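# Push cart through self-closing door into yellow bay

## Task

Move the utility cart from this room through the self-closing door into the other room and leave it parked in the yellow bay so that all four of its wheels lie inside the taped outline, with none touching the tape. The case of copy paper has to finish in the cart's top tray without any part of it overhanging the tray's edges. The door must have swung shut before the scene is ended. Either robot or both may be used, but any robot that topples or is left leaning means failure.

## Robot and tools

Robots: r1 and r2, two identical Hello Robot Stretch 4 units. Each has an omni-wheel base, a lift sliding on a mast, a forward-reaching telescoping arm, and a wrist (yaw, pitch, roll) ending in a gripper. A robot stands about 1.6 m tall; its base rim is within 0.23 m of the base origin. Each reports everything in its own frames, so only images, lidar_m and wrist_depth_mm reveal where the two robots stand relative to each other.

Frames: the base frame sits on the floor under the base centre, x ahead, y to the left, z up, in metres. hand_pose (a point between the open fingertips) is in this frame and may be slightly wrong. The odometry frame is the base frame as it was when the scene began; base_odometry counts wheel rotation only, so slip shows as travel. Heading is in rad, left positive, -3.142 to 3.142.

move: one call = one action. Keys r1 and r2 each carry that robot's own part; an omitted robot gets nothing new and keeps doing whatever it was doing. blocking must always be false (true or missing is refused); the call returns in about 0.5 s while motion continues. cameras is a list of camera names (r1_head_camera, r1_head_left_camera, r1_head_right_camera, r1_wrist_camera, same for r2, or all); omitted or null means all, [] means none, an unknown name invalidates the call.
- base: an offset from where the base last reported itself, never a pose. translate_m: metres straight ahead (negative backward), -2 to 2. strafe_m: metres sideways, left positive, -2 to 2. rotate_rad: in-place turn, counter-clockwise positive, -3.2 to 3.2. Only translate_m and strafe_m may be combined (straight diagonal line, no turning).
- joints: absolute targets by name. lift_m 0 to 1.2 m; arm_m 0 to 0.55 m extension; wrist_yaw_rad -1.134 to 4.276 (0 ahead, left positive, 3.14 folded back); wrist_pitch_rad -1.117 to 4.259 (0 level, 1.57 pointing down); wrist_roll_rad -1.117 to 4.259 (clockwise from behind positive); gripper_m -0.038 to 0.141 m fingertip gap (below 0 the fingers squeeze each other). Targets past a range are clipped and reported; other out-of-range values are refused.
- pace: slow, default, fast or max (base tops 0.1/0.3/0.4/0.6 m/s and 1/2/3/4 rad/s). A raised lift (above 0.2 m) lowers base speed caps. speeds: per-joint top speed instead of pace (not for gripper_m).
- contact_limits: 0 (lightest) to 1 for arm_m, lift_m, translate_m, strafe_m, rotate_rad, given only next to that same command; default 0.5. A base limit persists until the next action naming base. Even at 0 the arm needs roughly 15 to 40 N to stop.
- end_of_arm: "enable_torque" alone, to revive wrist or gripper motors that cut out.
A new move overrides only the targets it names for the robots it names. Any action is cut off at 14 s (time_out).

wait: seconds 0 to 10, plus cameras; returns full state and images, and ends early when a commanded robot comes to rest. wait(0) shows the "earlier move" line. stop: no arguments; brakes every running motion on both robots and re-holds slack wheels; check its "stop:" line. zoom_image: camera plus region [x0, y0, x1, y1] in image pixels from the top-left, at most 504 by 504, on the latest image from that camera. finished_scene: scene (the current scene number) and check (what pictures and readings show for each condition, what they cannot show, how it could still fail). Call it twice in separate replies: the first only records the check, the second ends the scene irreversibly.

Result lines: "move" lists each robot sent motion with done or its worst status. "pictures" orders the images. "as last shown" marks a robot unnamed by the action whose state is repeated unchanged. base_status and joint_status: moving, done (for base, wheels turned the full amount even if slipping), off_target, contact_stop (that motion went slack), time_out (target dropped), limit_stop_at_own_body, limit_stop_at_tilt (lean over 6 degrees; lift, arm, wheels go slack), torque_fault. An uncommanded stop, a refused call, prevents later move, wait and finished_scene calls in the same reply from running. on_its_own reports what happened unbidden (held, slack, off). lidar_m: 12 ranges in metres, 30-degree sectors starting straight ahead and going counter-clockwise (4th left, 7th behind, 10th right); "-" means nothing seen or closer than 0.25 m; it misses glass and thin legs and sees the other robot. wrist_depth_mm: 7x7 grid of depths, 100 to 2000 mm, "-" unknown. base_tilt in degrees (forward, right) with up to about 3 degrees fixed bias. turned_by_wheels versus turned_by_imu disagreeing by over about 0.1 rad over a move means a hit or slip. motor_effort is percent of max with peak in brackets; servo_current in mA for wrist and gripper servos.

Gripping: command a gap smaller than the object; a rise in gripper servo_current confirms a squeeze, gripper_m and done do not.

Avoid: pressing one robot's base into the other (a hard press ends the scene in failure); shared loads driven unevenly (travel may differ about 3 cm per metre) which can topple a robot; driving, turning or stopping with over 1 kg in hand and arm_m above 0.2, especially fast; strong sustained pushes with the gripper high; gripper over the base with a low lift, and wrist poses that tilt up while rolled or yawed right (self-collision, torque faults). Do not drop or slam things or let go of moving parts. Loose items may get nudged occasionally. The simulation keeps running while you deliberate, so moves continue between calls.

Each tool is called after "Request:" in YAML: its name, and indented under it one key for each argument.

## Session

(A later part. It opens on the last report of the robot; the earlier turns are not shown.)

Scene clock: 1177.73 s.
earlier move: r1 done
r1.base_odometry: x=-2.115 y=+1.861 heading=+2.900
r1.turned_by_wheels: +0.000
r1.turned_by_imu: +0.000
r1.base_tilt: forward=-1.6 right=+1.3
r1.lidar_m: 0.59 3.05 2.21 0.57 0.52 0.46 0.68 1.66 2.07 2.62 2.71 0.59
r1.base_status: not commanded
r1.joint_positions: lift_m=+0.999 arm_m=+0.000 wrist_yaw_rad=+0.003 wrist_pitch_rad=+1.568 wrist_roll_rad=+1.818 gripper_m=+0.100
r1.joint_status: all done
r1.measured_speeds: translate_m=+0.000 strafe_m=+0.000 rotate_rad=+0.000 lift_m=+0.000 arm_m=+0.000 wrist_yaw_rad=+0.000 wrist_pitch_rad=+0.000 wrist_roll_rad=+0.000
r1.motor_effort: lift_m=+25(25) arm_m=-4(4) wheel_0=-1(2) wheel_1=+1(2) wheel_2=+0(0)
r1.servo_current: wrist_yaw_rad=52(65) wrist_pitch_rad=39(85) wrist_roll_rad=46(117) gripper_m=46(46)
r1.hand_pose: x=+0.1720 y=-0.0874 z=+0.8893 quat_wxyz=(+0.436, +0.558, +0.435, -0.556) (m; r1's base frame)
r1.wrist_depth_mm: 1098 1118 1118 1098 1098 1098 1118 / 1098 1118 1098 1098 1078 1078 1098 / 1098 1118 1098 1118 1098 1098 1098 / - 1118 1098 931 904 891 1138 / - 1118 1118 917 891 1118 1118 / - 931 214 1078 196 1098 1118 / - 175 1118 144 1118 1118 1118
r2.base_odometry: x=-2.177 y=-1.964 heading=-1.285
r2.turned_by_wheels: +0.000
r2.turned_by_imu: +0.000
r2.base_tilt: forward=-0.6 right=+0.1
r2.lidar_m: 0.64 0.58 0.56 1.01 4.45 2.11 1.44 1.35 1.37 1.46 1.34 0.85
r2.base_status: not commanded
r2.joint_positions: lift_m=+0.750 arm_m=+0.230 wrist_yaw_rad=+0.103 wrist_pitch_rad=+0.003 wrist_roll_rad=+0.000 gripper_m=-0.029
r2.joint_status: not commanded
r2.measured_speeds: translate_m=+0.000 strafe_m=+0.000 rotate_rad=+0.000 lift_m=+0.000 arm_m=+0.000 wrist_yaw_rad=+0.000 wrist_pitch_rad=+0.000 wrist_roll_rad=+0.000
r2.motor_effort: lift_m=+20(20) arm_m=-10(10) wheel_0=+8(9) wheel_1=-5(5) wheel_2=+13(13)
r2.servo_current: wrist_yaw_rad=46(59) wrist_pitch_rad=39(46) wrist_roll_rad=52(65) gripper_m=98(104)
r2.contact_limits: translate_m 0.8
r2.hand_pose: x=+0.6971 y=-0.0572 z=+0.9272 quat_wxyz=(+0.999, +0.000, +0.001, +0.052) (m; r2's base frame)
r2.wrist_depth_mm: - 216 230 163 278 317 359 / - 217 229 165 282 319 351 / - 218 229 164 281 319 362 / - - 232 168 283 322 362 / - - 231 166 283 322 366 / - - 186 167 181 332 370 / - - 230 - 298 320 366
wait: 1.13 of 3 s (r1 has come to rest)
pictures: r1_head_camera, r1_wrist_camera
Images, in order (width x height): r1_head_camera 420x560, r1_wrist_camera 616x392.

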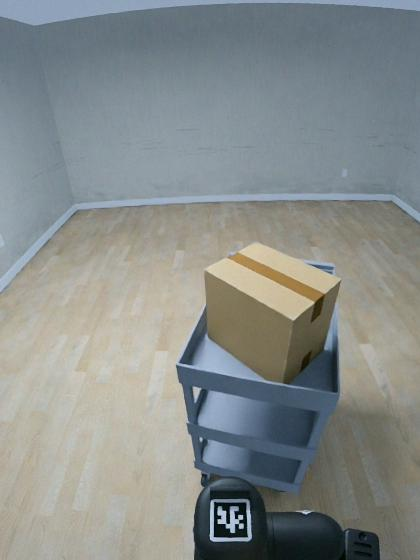

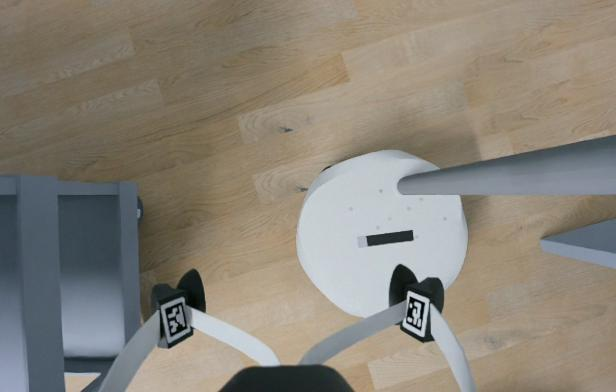

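Request:
move:
  blocking: false
  r1: {"base": {"translate_m": 0.096}, "joints": {"arm_m": 0.3, "gripper_m": 0.12}}
  cameras: []

Request:
wait:
  seconds: 4
  cameras: ["r1_head_camera", "r1_wrist_camera"]

Scene clock: 1208.20 s.
move: r1 moving
r1.base_odometry: x=-2.145 y=+1.869 heading=+2.900
r1.turned_by_wheels: +0.000
r1.turned_by_imu: +0.000
r1.base_tilt: forward=-1.6 right=+1.3
r1.lidar_m: 0.55 3.06 2.22 0.56 0.52 0.49 0.66 1.68 2.10 2.61 2.70 0.57
r1.base_status: translate_m moving
r1.joint_positions: lift_m=+0.999 arm_m=+0.051 wrist_yaw_rad=+0.003 wrist_pitch_rad=+1.568 wrist_roll_rad=+1.818 gripper_m=+0.114
r1.joint_status: arm_m moving; gripper_m moving
r1.measured_speeds: translate_m=+0.120 strafe_m=+0.001 rotate_rad=+0.000 lift_m=+0.000 arm_m=+0.195 wrist_yaw_rad=+0.000 wrist_pitch_rad=+0.000 wrist_roll_rad=+0.000
r1.motor_effort: lift_m=+25(25) arm_m=+6(9) wheel_0=+5(8) wheel_1=+6(8) wheel_2=-7(9)
r1.servo_current: wrist_yaw_rad=46(52) wrist_pitch_rad=39(46) wrist_roll_rad=46(65) gripper_m=59(78)
r1.hand_pose: x=+0.2225 y=-0.0874 z=+0.8893 quat_wxyz=(+0.436, +0.558, +0.435, -0.556) (m; r1's base frame)
r1.wrist_depth_mm: 1098 1118 1118 1118 1098 1118 1098 / 1098 1098 1118 1118 1098 1118 1098 / 1118 1118 1118 1118 1118 1098 1098 / - 931 1098 1098 891 904 1118 / - 960 1118 1078 891 1118 1098 / - 191 1098 1098 198 1118 1118 / - 788 1118 141 1078 1098 1118
r2.base_odometry: x=-2.177 y=-1.964 heading=-1.285
r2.turned_by_wheels: +0.000
r2.turned_by_imu: +0.000
r2.base_tilt: forward=-0.6 right=+0.0
r2.lidar_m: 0.61 0.56 0.58 1.01 4.45 2.12 1.45 1.32 1.37 1.45 1.36 0.87
r2.base_status: not commanded
r2.joint_positions: lift_m=+0.750 arm_m=+0.230 wrist_yaw_rad=+0.104 wrist_pitch_rad=+0.003 wrist_roll_rad=+0.000 gripper_m=-0.029
r2.joint_status: not commanded
r2.measured_speeds: translate_m=+0.000 strafe_m=+0.000 rotate_rad=+0.000 lift_m=+0.000 arm_m=+0.000 wrist_yaw_rad=+0.000 wrist_pitch_rad=+0.000 wrist_roll_rad=+0.000
r2.motor_effort: lift_m=+20(20) arm_m=-10(10) wheel_0=+8(9) wheel_1=-5(5) wheel_2=+13(13)
r2.servo_current: wrist_yaw_rad=33(59) wrist_pitch_rad=39(46) wrist_roll_rad=52(52) gripper_m=98(98)
r2.contact_limits: translate_m 0.8
r2.hand_pose: x=+0.6971 y=-0.0572 z=+0.9272 quat_wxyz=(+0.999, +0.000, +0.001, +0.052) (m; r2's base frame)
r2.wrist_depth_mm: - 216 230 163 278 315 359 / - 217 229 165 281 317 353 / - 218 230 164 283 317 362 / - - 231 168 283 320 364 / - - 230 166 286 324 366 / - - 186 167 181 329 368 / - - 230 - 298 322 366
pictures: none
No camera images: "cameras" was empty.

Scene clock: 1209.70 s.
earlier move: r1 done
r1.base_odometry: x=-2.208 y=+1.884 heading=+2.900
r1.turned_by_wheels: +0.000
r1.turned_by_imu: +0.000
r1.base_tilt: forward=-1.6 right=+1.3
r1.lidar_m: 0.50 3.07 2.22 0.60 0.55 0.57 0.67 1.75 2.20 2.62 2.72 0.49
r1.base_status: done
r1.joint_positions: lift_m=+0.999 arm_m=+0.300 wrist_yaw_rad=+0.003 wrist_pitch_rad=+1.568 wrist_roll_rad=+1.818 gripper_m=+0.120
r1.joint_status: all done
r1.measured_speeds: translate_m=+0.000 strafe_m=+0.000 rotate_rad=+0.000 lift_m=+0.000 arm_m=+0.000 wrist_yaw_rad=+0.000 wrist_pitch_rad=+0.000 wrist_roll_rad=+0.000
r1.motor_effort: lift_m=+25(25) arm_m=+5(9) wheel_0=+1(8) wheel_1=+1(8) wheel_2=+1(9)
r1.servo_current: wrist_yaw_rad=52(72) wrist_pitch_rad=39(52) wrist_roll_rad=59(65) gripper_m=39(78)
r1.hand_pose: x=+0.4718 y=-0.0874 z=+0.8893 quat_wxyz=(+0.436, +0.558, +0.435, -0.556) (m; r1's base frame)
r1.wrist_depth_mm: 315 315 301 1078 1098 1098 1098 / 315 315 317 1118 1098 1098 1098 / 199 317 317 1098 1098 904 1118 / 128 203 296 1098 1098 904 904 / 122 213 317 1118 1098 878 891 / 149 206 252 1098 211 904 1098 / 183 278 319 142 1118 1098 1118
r2.base_odometry: x=-2.177 y=-1.964 heading=-1.285
r2.turned_by_wheels: +0.000
r2.turned_by_imu: +0.000
r2.base_tilt: forward=-0.6 right=+0.1
r2.lidar_m: 0.62 0.62 0.60 1.01 4.45 2.15 1.44 1.34 1.37 1.47 1.34 0.88
r2.base_status: not commanded
r2.joint_positions: lift_m=+0.750 arm_m=+0.230 wrist_yaw_rad=+0.104 wrist_pitch_rad=+0.003 wrist_roll_rad=+0.000 gripper_m=-0.029
r2.joint_status: not commanded
r2.measured_speeds: translate_m=+0.000 strafe_m=+0.000 rotate_rad=+0.000 lift_m=+0.000 arm_m=+0.000 wrist_yaw_rad=+0.000 wrist_pitch_rad=+0.000 wrist_roll_rad=+0.000
r2.motor_effort: lift_m=+20(20) arm_m=-10(10) wheel_0=+8(9) wheel_1=-5(5) wheel_2=+12(13)
r2.servo_current: wrist_yaw_rad=52(59) wrist_pitch_rad=46(52) wrist_roll_rad=52(59) gripper_m=91(98)
r2.contact_limits: translate_m 0.8
r2.hand_pose: x=+0.6971 y=-0.0572 z=+0.9272 quat_wxyz=(+0.999, +0.000, +0.001, +0.052) (m; r2's base frame)
r2.wrist_depth_mm: - 216 230 163 279 317 359 / - 217 229 165 281 317 353 / - 217 229 164 282 320 362 / - - 231 167 285 319 364 / - - 231 166 285 324 366 / - - 187 167 181 330 368 / - - 229 - 297 320 366
wait: 1.50 of 4 s (r1 has come to rest)
pictures: r1_head_camera, r1_wrist_camera
Images, in order (width x height): r1_head_camera 420x560, r1_wrist_camera 616x392.

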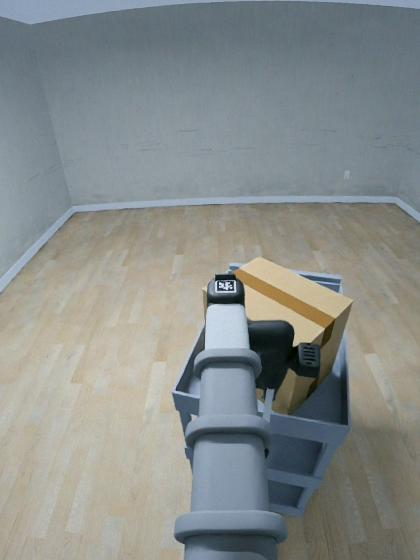

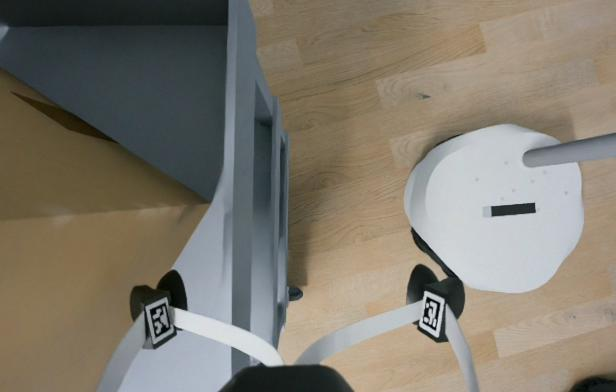

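Request:
move:
  blocking: false
  r1: {"joints": {"arm_m": 0.335, "gripper_m": 0.07}, "pace": "slow"}
  cameras: []

Request:
wait:
  seconds: 3
  cameras: ["r1_wrist_camera"]

Scene clock: 1238.53 s.
move: r1 moving
r1.base_odometry: x=-2.208 y=+1.884 heading=+2.900
r1.turned_by_wheels: +0.000
r1.turned_by_imu: +0.000
r1.base_tilt: forward=-1.6 right=+1.2
r1.lidar_m: 0.50 3.06 2.22 0.59 0.58 0.56 0.66 1.74 2.21 2.62 2.71 0.50
r1.base_status: not commanded
r1.joint_positions: lift_m=+0.999 arm_m=+0.313 wrist_yaw_rad=+0.003 wrist_pitch_rad=+1.568 wrist_roll_rad=+1.818 gripper_m=+0.113
r1.joint_status: arm_m moving; gripper_m moving
r1.measured_speeds: translate_m=+0.000 strafe_m=+0.000 rotate_rad=+0.000 lift_m=+0.000 arm_m=+0.049 wrist_yaw_rad=+0.000 wrist_pitch_rad=+0.000 wrist_roll_rad=+0.000
r1.motor_effort: lift_m=+25(25) arm_m=+4(8) wheel_0=+1(1) wheel_1=+1(1) wheel_2=+1(1)
r1.servo_current: wrist_yaw_rad=65(72) wrist_pitch_rad=46(46) wrist_roll_rad=52(59) gripper_m=52(59)
r1.hand_pose: x=+0.4845 y=-0.0874 z=+0.8893 quat_wxyz=(+0.436, +0.558, +0.435, -0.556) (m; r1's base frame)
r1.wrist_depth_mm: 315 317 306 1118 1098 1098 1118 / 314 317 317 1098 1118 1118 1118 / 176 317 317 1098 1078 904 1118 / 120 171 291 1078 1098 891 891 / 114 180 315 1118 1118 904 891 / 136 194 301 1078 198 1098 1118 / 161 258 314 137 1118 1118 1098
r2.base_odometry: x=-2.177 y=-1.964 heading=-1.285
r2.turned_by_wheels: +0.000
r2.turned_by_imu: +0.000
r2.base_tilt: forward=-0.7 right=+0.1
r2.lidar_m: 0.63 0.60 0.59 1.01 4.45 2.14 1.45 1.33 1.37 1.47 1.34 0.88
r2.base_status: not commanded
r2.joint_positions: lift_m=+0.750 arm_m=+0.230 wrist_yaw_rad=+0.104 wrist_pitch_rad=+0.003 wrist_roll_rad=+0.000 gripper_m=-0.029
r2.joint_status: not commanded
r2.measured_speeds: translate_m=+0.000 strafe_m=+0.000 rotate_rad=+0.000 lift_m=+0.000 arm_m=+0.000 wrist_yaw_rad=+0.000 wrist_pitch_rad=+0.000 wrist_roll_rad=+0.000
r2.motor_effort: lift_m=+20(20) arm_m=-10(10) wheel_0=+8(9) wheel_1=-5(5) wheel_2=+13(13)
r2.servo_current: wrist_yaw_rad=65(65) wrist_pitch_rad=39(46) wrist_roll_rad=52(59) gripper_m=98(98)
r2.contact_limits: translate_m 0.8
r2.hand_pose: x=+0.6971 y=-0.0572 z=+0.9272 quat_wxyz=(+0.999, +0.000, +0.001, +0.052) (m; r2's base frame)
r2.wrist_depth_mm: - 216 230 163 278 317 359 / - 217 229 165 281 319 353 / - 218 230 164 282 319 362 / - - 231 168 285 322 366 / - - 232 167 285 324 364 / - - 186 167 181 332 368 / - - 230 - 297 324 366
pictures: none
No camera images: "cameras" was empty.

Scene clock: 1240.47 s.
earlier move: r1 done
r1.base_odometry: x=-2.208 y=+1.884 heading=+2.900
r1.turned_by_wheels: +0.000
r1.turned_by_imu: +0.000
r1.base_tilt: forward=-1.6 right=+1.2
r1.lidar_m: 0.50 3.07 2.21 0.60 0.59 0.57 0.66 1.72 2.22 2.62 2.70 0.49
r1.base_status: not commanded
r1.joint_positions: lift_m=+0.999 arm_m=+0.335 wrist_yaw_rad=+0.003 wrist_pitch_rad=+1.569 wrist_roll_rad=+1.818 gripper_m=+0.070
r1.joint_status: all done
r1.measured_speeds: translate_m=+0.000 strafe_m=+0.000 rotate_rad=+0.000 lift_m=+0.000 arm_m=+0.000 wrist_yaw_rad=+0.000 wrist_pitch_rad=+0.000 wrist_roll_rad=+0.000
r1.motor_effort: lift_m=+25(25) arm_m=+5(9) wheel_0=+1(2) wheel_1=+1(2) wheel_2=+1(1)
r1.servo_current: wrist_yaw_rad=46(72) wrist_pitch_rad=46(52) wrist_roll_rad=46(65) gripper_m=39(72)
r1.hand_pose: x=+0.5066 y=-0.0874 z=+0.8893 quat_wxyz=(+0.436, +0.558, +0.435, -0.557) (m; r1's base frame)
r1.wrist_depth_mm: 314 315 315 1098 1078 1098 1118 / 314 314 317 1118 1098 1118 1098 / 138 274 317 1098 1118 904 917 / - 138 296 1098 1098 904 904 / - 152 315 1118 1118 904 904 / 115 168 198 1098 190 1118 1098 / 120 167 315 143 1098 1098 1098
r2.base_odometry: x=-2.177 y=-1.964 heading=-1.285
r2.turned_by_wheels: +0.000
r2.turned_by_imu: +0.000
r2.base_tilt: forward=-0.7 right=+0.0
r2.lidar_m: 0.63 0.62 0.58 0.99 4.45 2.14 1.42 1.33 1.36 1.45 1.35 0.88
r2.base_status: not commanded
r2.joint_positions: lift_m=+0.750 arm_m=+0.230 wrist_yaw_rad=+0.104 wrist_pitch_rad=+0.003 wrist_roll_rad=+0.000 gripper_m=-0.029
r2.joint_status: not commanded
r2.measured_speeds: translate_m=+0.000 strafe_m=+0.000 rotate_rad=+0.000 lift_m=+0.000 arm_m=+0.000 wrist_yaw_rad=+0.000 wrist_pitch_rad=+0.000 wrist_roll_rad=+0.000
r2.motor_effort: lift_m=+20(20) arm_m=-10(10) wheel_0=+8(9) wheel_1=-5(5) wheel_2=+13(13)
r2.servo_current: wrist_yaw_rad=46(65) wrist_pitch_rad=39(46) wrist_roll_rad=39(65) gripper_m=91(98)
r2.contact_limits: translate_m 0.8
r2.hand_pose: x=+0.6971 y=-0.0572 z=+0.9272 quat_wxyz=(+0.999, +0.000, +0.001, +0.052) (m; r2's base frame)
r2.wrist_depth_mm: - 216 231 163 279 317 359 / - 218 229 164 282 319 353 / - 218 229 164 282 319 359 / - - 231 167 283 320 366 / - - 232 166 285 324 364 / - - 187 167 180 329 368 / - - 229 - 298 322 366
wait: 1.93 of 3 s (r1 has come to rest)
pictures: r1_wrist_camera
Images, in order (width x height): r1_wrist_camera 616x392.

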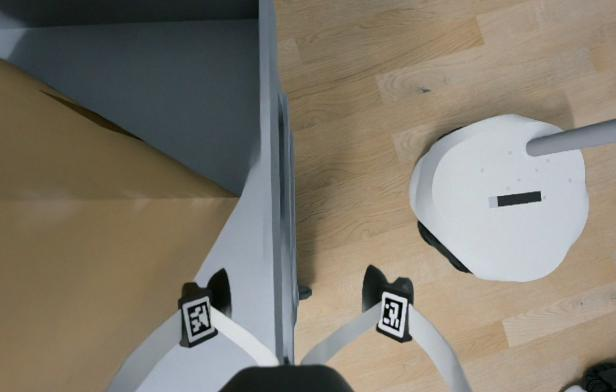

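Request:
move:
  blocking: false
  r1: {"joints": {"arm_m": 0.347, "lift_m": 0.95}, "pace": "slow", "contact_limits": {"lift_m": 0.2}}
  cameras: []

Request:
wait:
  seconds: 3
  cameras: ["r1_wrist_camera", "r1_head_camera"]

Scene clock: 1259.93 s.
move: r1 moving
r1.base_odometry: x=-2.208 y=+1.884 heading=+2.900
r1.turned_by_wheels: +0.000
r1.turned_by_imu: +0.000
r1.base_tilt: forward=-1.6 right=+1.3
r1.lidar_m: 0.50 3.05 2.20 0.57 0.57 0.56 0.68 1.74 2.20 2.62 2.72 0.49
r1.base_status: not commanded
r1.joint_positions: lift_m=+0.975 arm_m=+0.345 wrist_yaw_rad=+0.003 wrist_pitch_rad=+1.569 wrist_roll_rad=+1.818 gripper_m=+0.070
r1.joint_status: lift_m moving; arm_m moving
r1.measured_speeds: translate_m=+0.000 strafe_m=+0.000 rotate_rad=+0.000 lift_m=-0.097 arm_m=+0.021 wrist_yaw_rad=+0.000 wrist_pitch_rad=+0.000 wrist_roll_rad=+0.000
r1.motor_effort: lift_m=+13(22) arm_m=+5(7) wheel_0=+1(1) wheel_1=+1(1) wheel_2=+1(1)
r1.servo_current: wrist_yaw_rad=65(65) wrist_pitch_rad=46(46) wrist_roll_rad=52(59) gripper_m=39(46)
r1.contact_limits: lift_m 0.2
r1.hand_pose: x=+0.5168 y=-0.0874 z=+0.8651 quat_wxyz=(+0.436, +0.558, +0.435, -0.557) (m; r1's base frame)
r1.wrist_depth_mm: 293 294 296 1060 1098 1098 1078 / 279 294 294 1098 1078 1098 1078 / - 217 296 1078 1078 866 878 / - 122 236 1078 1098 878 878 / - 135 286 1078 1098 878 866 / - 151 198 1078 190 1078 1098 / 115 142 294 142 1078 1098 1098
r2.base_odometry: x=-2.177 y=-1.964 heading=-1.285
r2.turned_by_wheels: +0.000
r2.turned_by_imu: +0.000
r2.base_tilt: forward=-0.6 right=+0.1
r2.lidar_m: 0.63 0.61 0.60 1.00 4.47 2.12 1.43 1.33 1.37 1.46 1.35 0.88
r2.base_status: not commanded
r2.joint_positions: lift_m=+0.750 arm_m=+0.230 wrist_yaw_rad=+0.104 wrist_pitch_rad=+0.003 wrist_roll_rad=+0.000 gripper_m=-0.029
r2.joint_status: not commanded
r2.measured_speeds: translate_m=+0.000 strafe_m=+0.000 rotate_rad=+0.000 lift_m=+0.000 arm_m=+0.000 wrist_yaw_rad=+0.000 wrist_pitch_rad=+0.000 wrist_roll_rad=+0.000
r2.motor_effort: lift_m=+20(20) arm_m=-10(10) wheel_0=+8(8) wheel_1=-5(5) wheel_2=+13(13)
r2.servo_current: wrist_yaw_rad=46(59) wrist_pitch_rad=46(46) wrist_roll_rad=52(65) gripper_m=98(98)
r2.contact_limits: translate_m 0.8
r2.hand_pose: x=+0.6971 y=-0.0572 z=+0.9272 quat_wxyz=(+0.999, +0.000, +0.001, +0.052) (m; r2's base frame)
r2.wrist_depth_mm: - 217 230 163 281 317 359 / - 217 229 165 282 317 353 / - 217 230 165 282 320 362 / - - 231 168 283 320 364 / - - 231 166 286 324 364 / - - 186 167 181 332 368 / - - 230 - 297 320 364
pictures: none
No camera images: "cameras" was empty.

Scene clock: 1260.73 s.
earlier move: r1 done
r1.base_odometry: x=-2.208 y=+1.884 heading=+2.900
r1.turned_by_wheels: +0.000
r1.turned_by_imu: +0.000
r1.base_tilt: forward=-1.6 right=+1.3
r1.lidar_m: 0.48 3.08 2.21 0.60 0.59 0.57 0.68 1.76 2.20 2.61 2.69 0.49
r1.base_status: not commanded
r1.joint_positions: lift_m=+0.951 arm_m=+0.347 wrist_yaw_rad=+0.003 wrist_pitch_rad=+1.569 wrist_roll_rad=+1.818 gripper_m=+0.070
r1.joint_status: all done
r1.measured_speeds: translate_m=+0.000 strafe_m=+0.000 rotate_rad=+0.000 lift_m=+0.000 arm_m=+0.000 wrist_yaw_rad=+0.000 wrist_pitch_rad=+0.000 wrist_roll_rad=+0.000
r1.motor_effort: lift_m=+12(22) arm_m=+5(7) wheel_0=+1(1) wheel_1=+1(1) wheel_2=+1(1)
r1.servo_current: wrist_yaw_rad=33(78) wrist_pitch_rad=39(52) wrist_roll_rad=33(59) gripper_m=52(52)
r1.contact_limits: lift_m 0.2
r1.hand_pose: x=+0.5187 y=-0.0874 z=+0.8403 quat_wxyz=(+0.436, +0.558, +0.435, -0.557) (m; r1's base frame)
r1.wrist_depth_mm: 265 267 267 1042 1078 1060 1060 / 242 266 266 1042 1060 1042 1078 / - 217 267 1042 1060 866 854 / - 117 222 1060 1060 854 854 / - 129 266 1060 1025 854 842 / - 144 198 1060 190 1060 1078 / - 143 267 143 1060 1060 1060
r2.base_odometry: x=-2.177 y=-1.964 heading=-1.285
r2.turned_by_wheels: +0.000
r2.turned_by_imu: +0.000
r2.base_tilt: forward=-0.7 right=+0.1
r2.lidar_m: 0.62 0.59 0.60 0.98 4.44 2.12 1.45 1.34 1.37 1.46 1.34 0.88
r2.base_status: not commanded
r2.joint_positions: lift_m=+0.750 arm_m=+0.230 wrist_yaw_rad=+0.104 wrist_pitch_rad=+0.003 wrist_roll_rad=+0.000 gripper_m=-0.029
r2.joint_status: not commanded
r2.measured_speeds: translate_m=+0.000 strafe_m=+0.000 rotate_rad=+0.000 lift_m=+0.000 arm_m=+0.000 wrist_yaw_rad=+0.000 wrist_pitch_rad=+0.000 wrist_roll_rad=+0.000
r2.motor_effort: lift_m=+20(20) arm_m=-10(10) wheel_0=+8(8) wheel_1=-5(5) wheel_2=+13(13)
r2.servo_current: wrist_yaw_rad=39(59) wrist_pitch_rad=39(46) wrist_roll_rad=52(65) gripper_m=91(98)
r2.contact_limits: translate_m 0.8
r2.hand_pose: x=+0.6971 y=-0.0572 z=+0.9272 quat_wxyz=(+0.999, +0.000, +0.001, +0.052) (m; r2's base frame)
r2.wrist_depth_mm: - 216 230 163 279 319 357 / - 217 229 165 281 319 355 / - 218 229 165 283 319 359 / - - 231 168 283 322 364 / - - 232 166 283 322 364 / - - 186 167 181 329 366 / - - 231 - 298 324 366
wait: 0.80 of 3 s (r1 has come to rest)
pictures: r1_head_camera, r1_wrist_camera
Images, in order (width x height): r1_head_camera 420x560, r1_wrist_camera 616x392.

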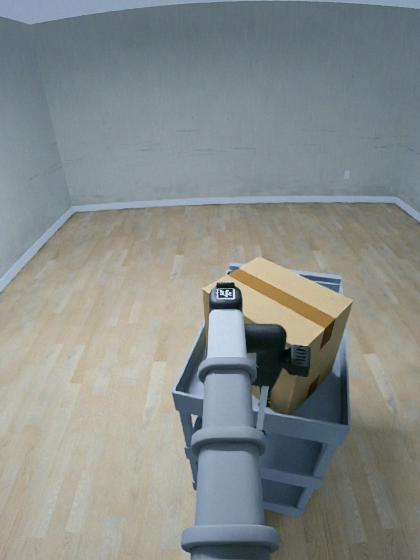

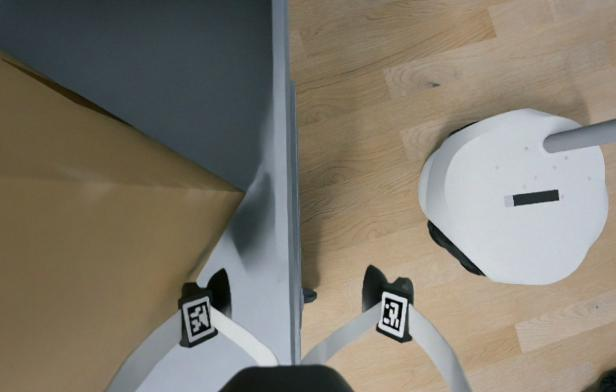

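Request:
zoom_image:
  camera: "r1_wrist_camera"
  region: [140, 200, 440, 392]

Scaled by 1.680.

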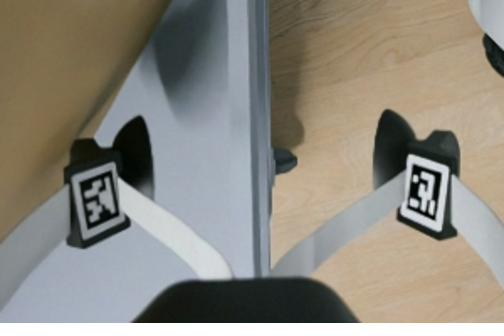

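Request:
move:
  blocking: false
  r1: {"joints": {"arm_m": 0.354, "lift_m": 0.928}, "pace": "slow", "contact_limits": {"lift_m": 0.1}}
  cameras: []

Request:
wait:
  seconds: 3
  cameras: ["r1_wrist_camera"]

Scene clock: 1271.97 s.
move: r1 moving
r1.base_odometry: x=-2.208 y=+1.884 heading=+2.900
r1.turned_by_wheels: +0.000
r1.turned_by_imu: +0.000
r1.base_tilt: forward=-1.6 right=+1.3
r1.lidar_m: 0.50 3.06 2.20 0.61 0.59 0.57 0.68 1.75 2.22 2.62 2.71 0.51
r1.base_status: not commanded
r1.joint_positions: lift_m=+0.931 arm_m=+0.354 wrist_yaw_rad=+0.001 wrist_pitch_rad=+1.569 wrist_roll_rad=+1.819 gripper_m=+0.070
r1.joint_status: lift_m moving; arm_m moving
r1.measured_speeds: translate_m=+0.000 strafe_m=+0.000 rotate_rad=+0.000 lift_m=-0.035 arm_m=+0.004 wrist_yaw_rad=-0.002 wrist_pitch_rad=+0.001 wrist_roll_rad=+0.002
r1.motor_effort: lift_m=+11(14) arm_m=+8(8) wheel_0=+1(2) wheel_1=+1(1) wheel_2=+1(1)
r1.servo_current: wrist_yaw_rad=52(65) wrist_pitch_rad=39(46) wrist_roll_rad=52(65) gripper_m=39(46)
r1.contact_limits: lift_m 0.1
r1.hand_pose: x=+0.5251 y=-0.0874 z=+0.8210 quat_wxyz=(+0.435, +0.558, +0.434, -0.557) (m; r1's base frame)
r1.wrist_depth_mm: 247 248 249 1042 1042 1060 1042 / 247 249 249 1025 1042 1060 1060 / - 184 247 1042 1042 842 842 / - - 189 1042 1025 831 831 / - 119 249 1025 1042 842 842 / - 146 202 249 190 1042 1060 / - 143 249 143 1042 1060 1060
r2.base_odometry: x=-2.177 y=-1.964 heading=-1.285
r2.turned_by_wheels: +0.000
r2.turned_by_imu: +0.000
r2.base_tilt: forward=-0.6 right=+0.0
r2.lidar_m: 0.63 0.61 0.60 1.00 4.46 2.14 1.44 1.34 1.37 1.45 1.35 0.85
r2.base_status: not commanded
r2.joint_positions: lift_m=+0.750 arm_m=+0.230 wrist_yaw_rad=+0.104 wrist_pitch_rad=+0.003 wrist_roll_rad=+0.000 gripper_m=-0.029
r2.joint_status: not commanded
r2.measured_speeds: translate_m=+0.000 strafe_m=+0.000 rotate_rad=+0.000 lift_m=+0.000 arm_m=+0.000 wrist_yaw_rad=+0.000 wrist_pitch_rad=+0.000 wrist_roll_rad=+0.000
r2.motor_effort: lift_m=+20(20) arm_m=-10(10) wheel_0=+8(9) wheel_1=-5(5) wheel_2=+13(13)
r2.servo_current: wrist_yaw_rad=39(65) wrist_pitch_rad=39(46) wrist_roll_rad=46(59) gripper_m=98(104)
r2.contact_limits: translate_m 0.8
r2.hand_pose: x=+0.6971 y=-0.0572 z=+0.9272 quat_wxyz=(+0.999, +0.000, +0.001, +0.052) (m; r2's base frame)
r2.wrist_depth_mm: - 216 230 163 279 317 359 / - 218 229 165 281 320 355 / - 218 229 165 282 319 362 / - - 231 167 282 320 366 / - - 231 166 286 322 364 / - - 187 167 181 332 368 / - - 230 - 298 324 368
pictures: none
No camera images: "cameras" was empty.

Scene clock: 1272.40 s.
earlier move: r1 done
r1.base_odometry: x=-2.208 y=+1.884 heading=+2.900
r1.turned_by_wheels: +0.000
r1.turned_by_imu: +0.000
r1.base_tilt: forward=-1.6 right=+1.3
r1.lidar_m: 0.51 3.07 2.21 0.60 0.58 0.55 0.70 1.73 2.22 2.62 2.70 0.51
r1.base_status: not commanded
r1.joint_positions: lift_m=+0.929 arm_m=+0.354 wrist_yaw_rad=+0.001 wrist_pitch_rad=+1.569 wrist_roll_rad=+1.819 gripper_m=+0.070
r1.joint_status: all done
r1.measured_speeds: translate_m=+0.000 strafe_m=+0.000 rotate_rad=+0.000 lift_m=+0.000 arm_m=+0.000 wrist_yaw_rad=+0.000 wrist_pitch_rad=+0.000 wrist_roll_rad=+0.000
r1.motor_effort: lift_m=+11(14) arm_m=+6(8) wheel_0=+0(2) wheel_1=+1(1) wheel_2=+1(1)
r1.servo_current: wrist_yaw_rad=46(65) wrist_pitch_rad=46(46) wrist_roll_rad=59(65) gripper_m=46(46)
r1.contact_limits: lift_m 0.1
r1.hand_pose: x=+0.5252 y=-0.0874 z=+0.8184 quat_wxyz=(+0.435, +0.558, +0.434, -0.557) (m; r1's base frame)
r1.wrist_depth_mm: 244 244 246 1042 1025 1042 1042 / 244 245 246 1042 1042 1042 1042 / - 198 246 1042 1042 831 831 / - - 208 1025 1025 831 831 / - 120 245 1042 1025 842 831 / - 147 203 247 190 1025 1025 / - 141 245 142 1025 1025 1060
r2.base_odometry: x=-2.177 y=-1.964 heading=-1.285
r2.turned_by_wheels: +0.000
r2.turned_by_imu: +0.000
r2.base_tilt: forward=-0.7 right=+0.1
r2.lidar_m: 0.63 0.62 0.59 0.99 4.45 2.15 1.41 1.35 1.36 1.46 1.33 0.90
r2.base_status: not commanded
r2.joint_positions: lift_m=+0.750 arm_m=+0.230 wrist_yaw_rad=+0.104 wrist_pitch_rad=+0.003 wrist_roll_rad=+0.000 gripper_m=-0.029
r2.joint_status: not commanded
r2.measured_speeds: translate_m=+0.000 strafe_m=+0.000 rotate_rad=+0.000 lift_m=+0.000 arm_m=+0.000 wrist_yaw_rad=+0.000 wrist_pitch_rad=+0.000 wrist_roll_rad=+0.000
r2.motor_effort: lift_m=+20(20) arm_m=-10(10) wheel_0=+8(9) wheel_1=-5(5) wheel_2=+12(13)
r2.servo_current: wrist_yaw_rad=59(65) wrist_pitch_rad=33(46) wrist_roll_rad=52(59) gripper_m=91(104)
r2.contact_limits: translate_m 0.8
r2.hand_pose: x=+0.6971 y=-0.0572 z=+0.9272 quat_wxyz=(+0.999, +0.000, +0.001, +0.052) (m; r2's base frame)
r2.wrist_depth_mm: - 216 230 163 279 317 362 / - 217 229 165 282 317 353 / - 218 229 165 282 320 359 / - - 231 168 285 320 364 / - - 232 166 286 324 366 / - - 187 167 181 330 368 / - - 230 - 298 322 366
wait: 0.43 of 3 s (r1 has come to rest)
pictures: r1_wrist_camera
Images, in order (width x height): r1_wrist_camera 616x392.

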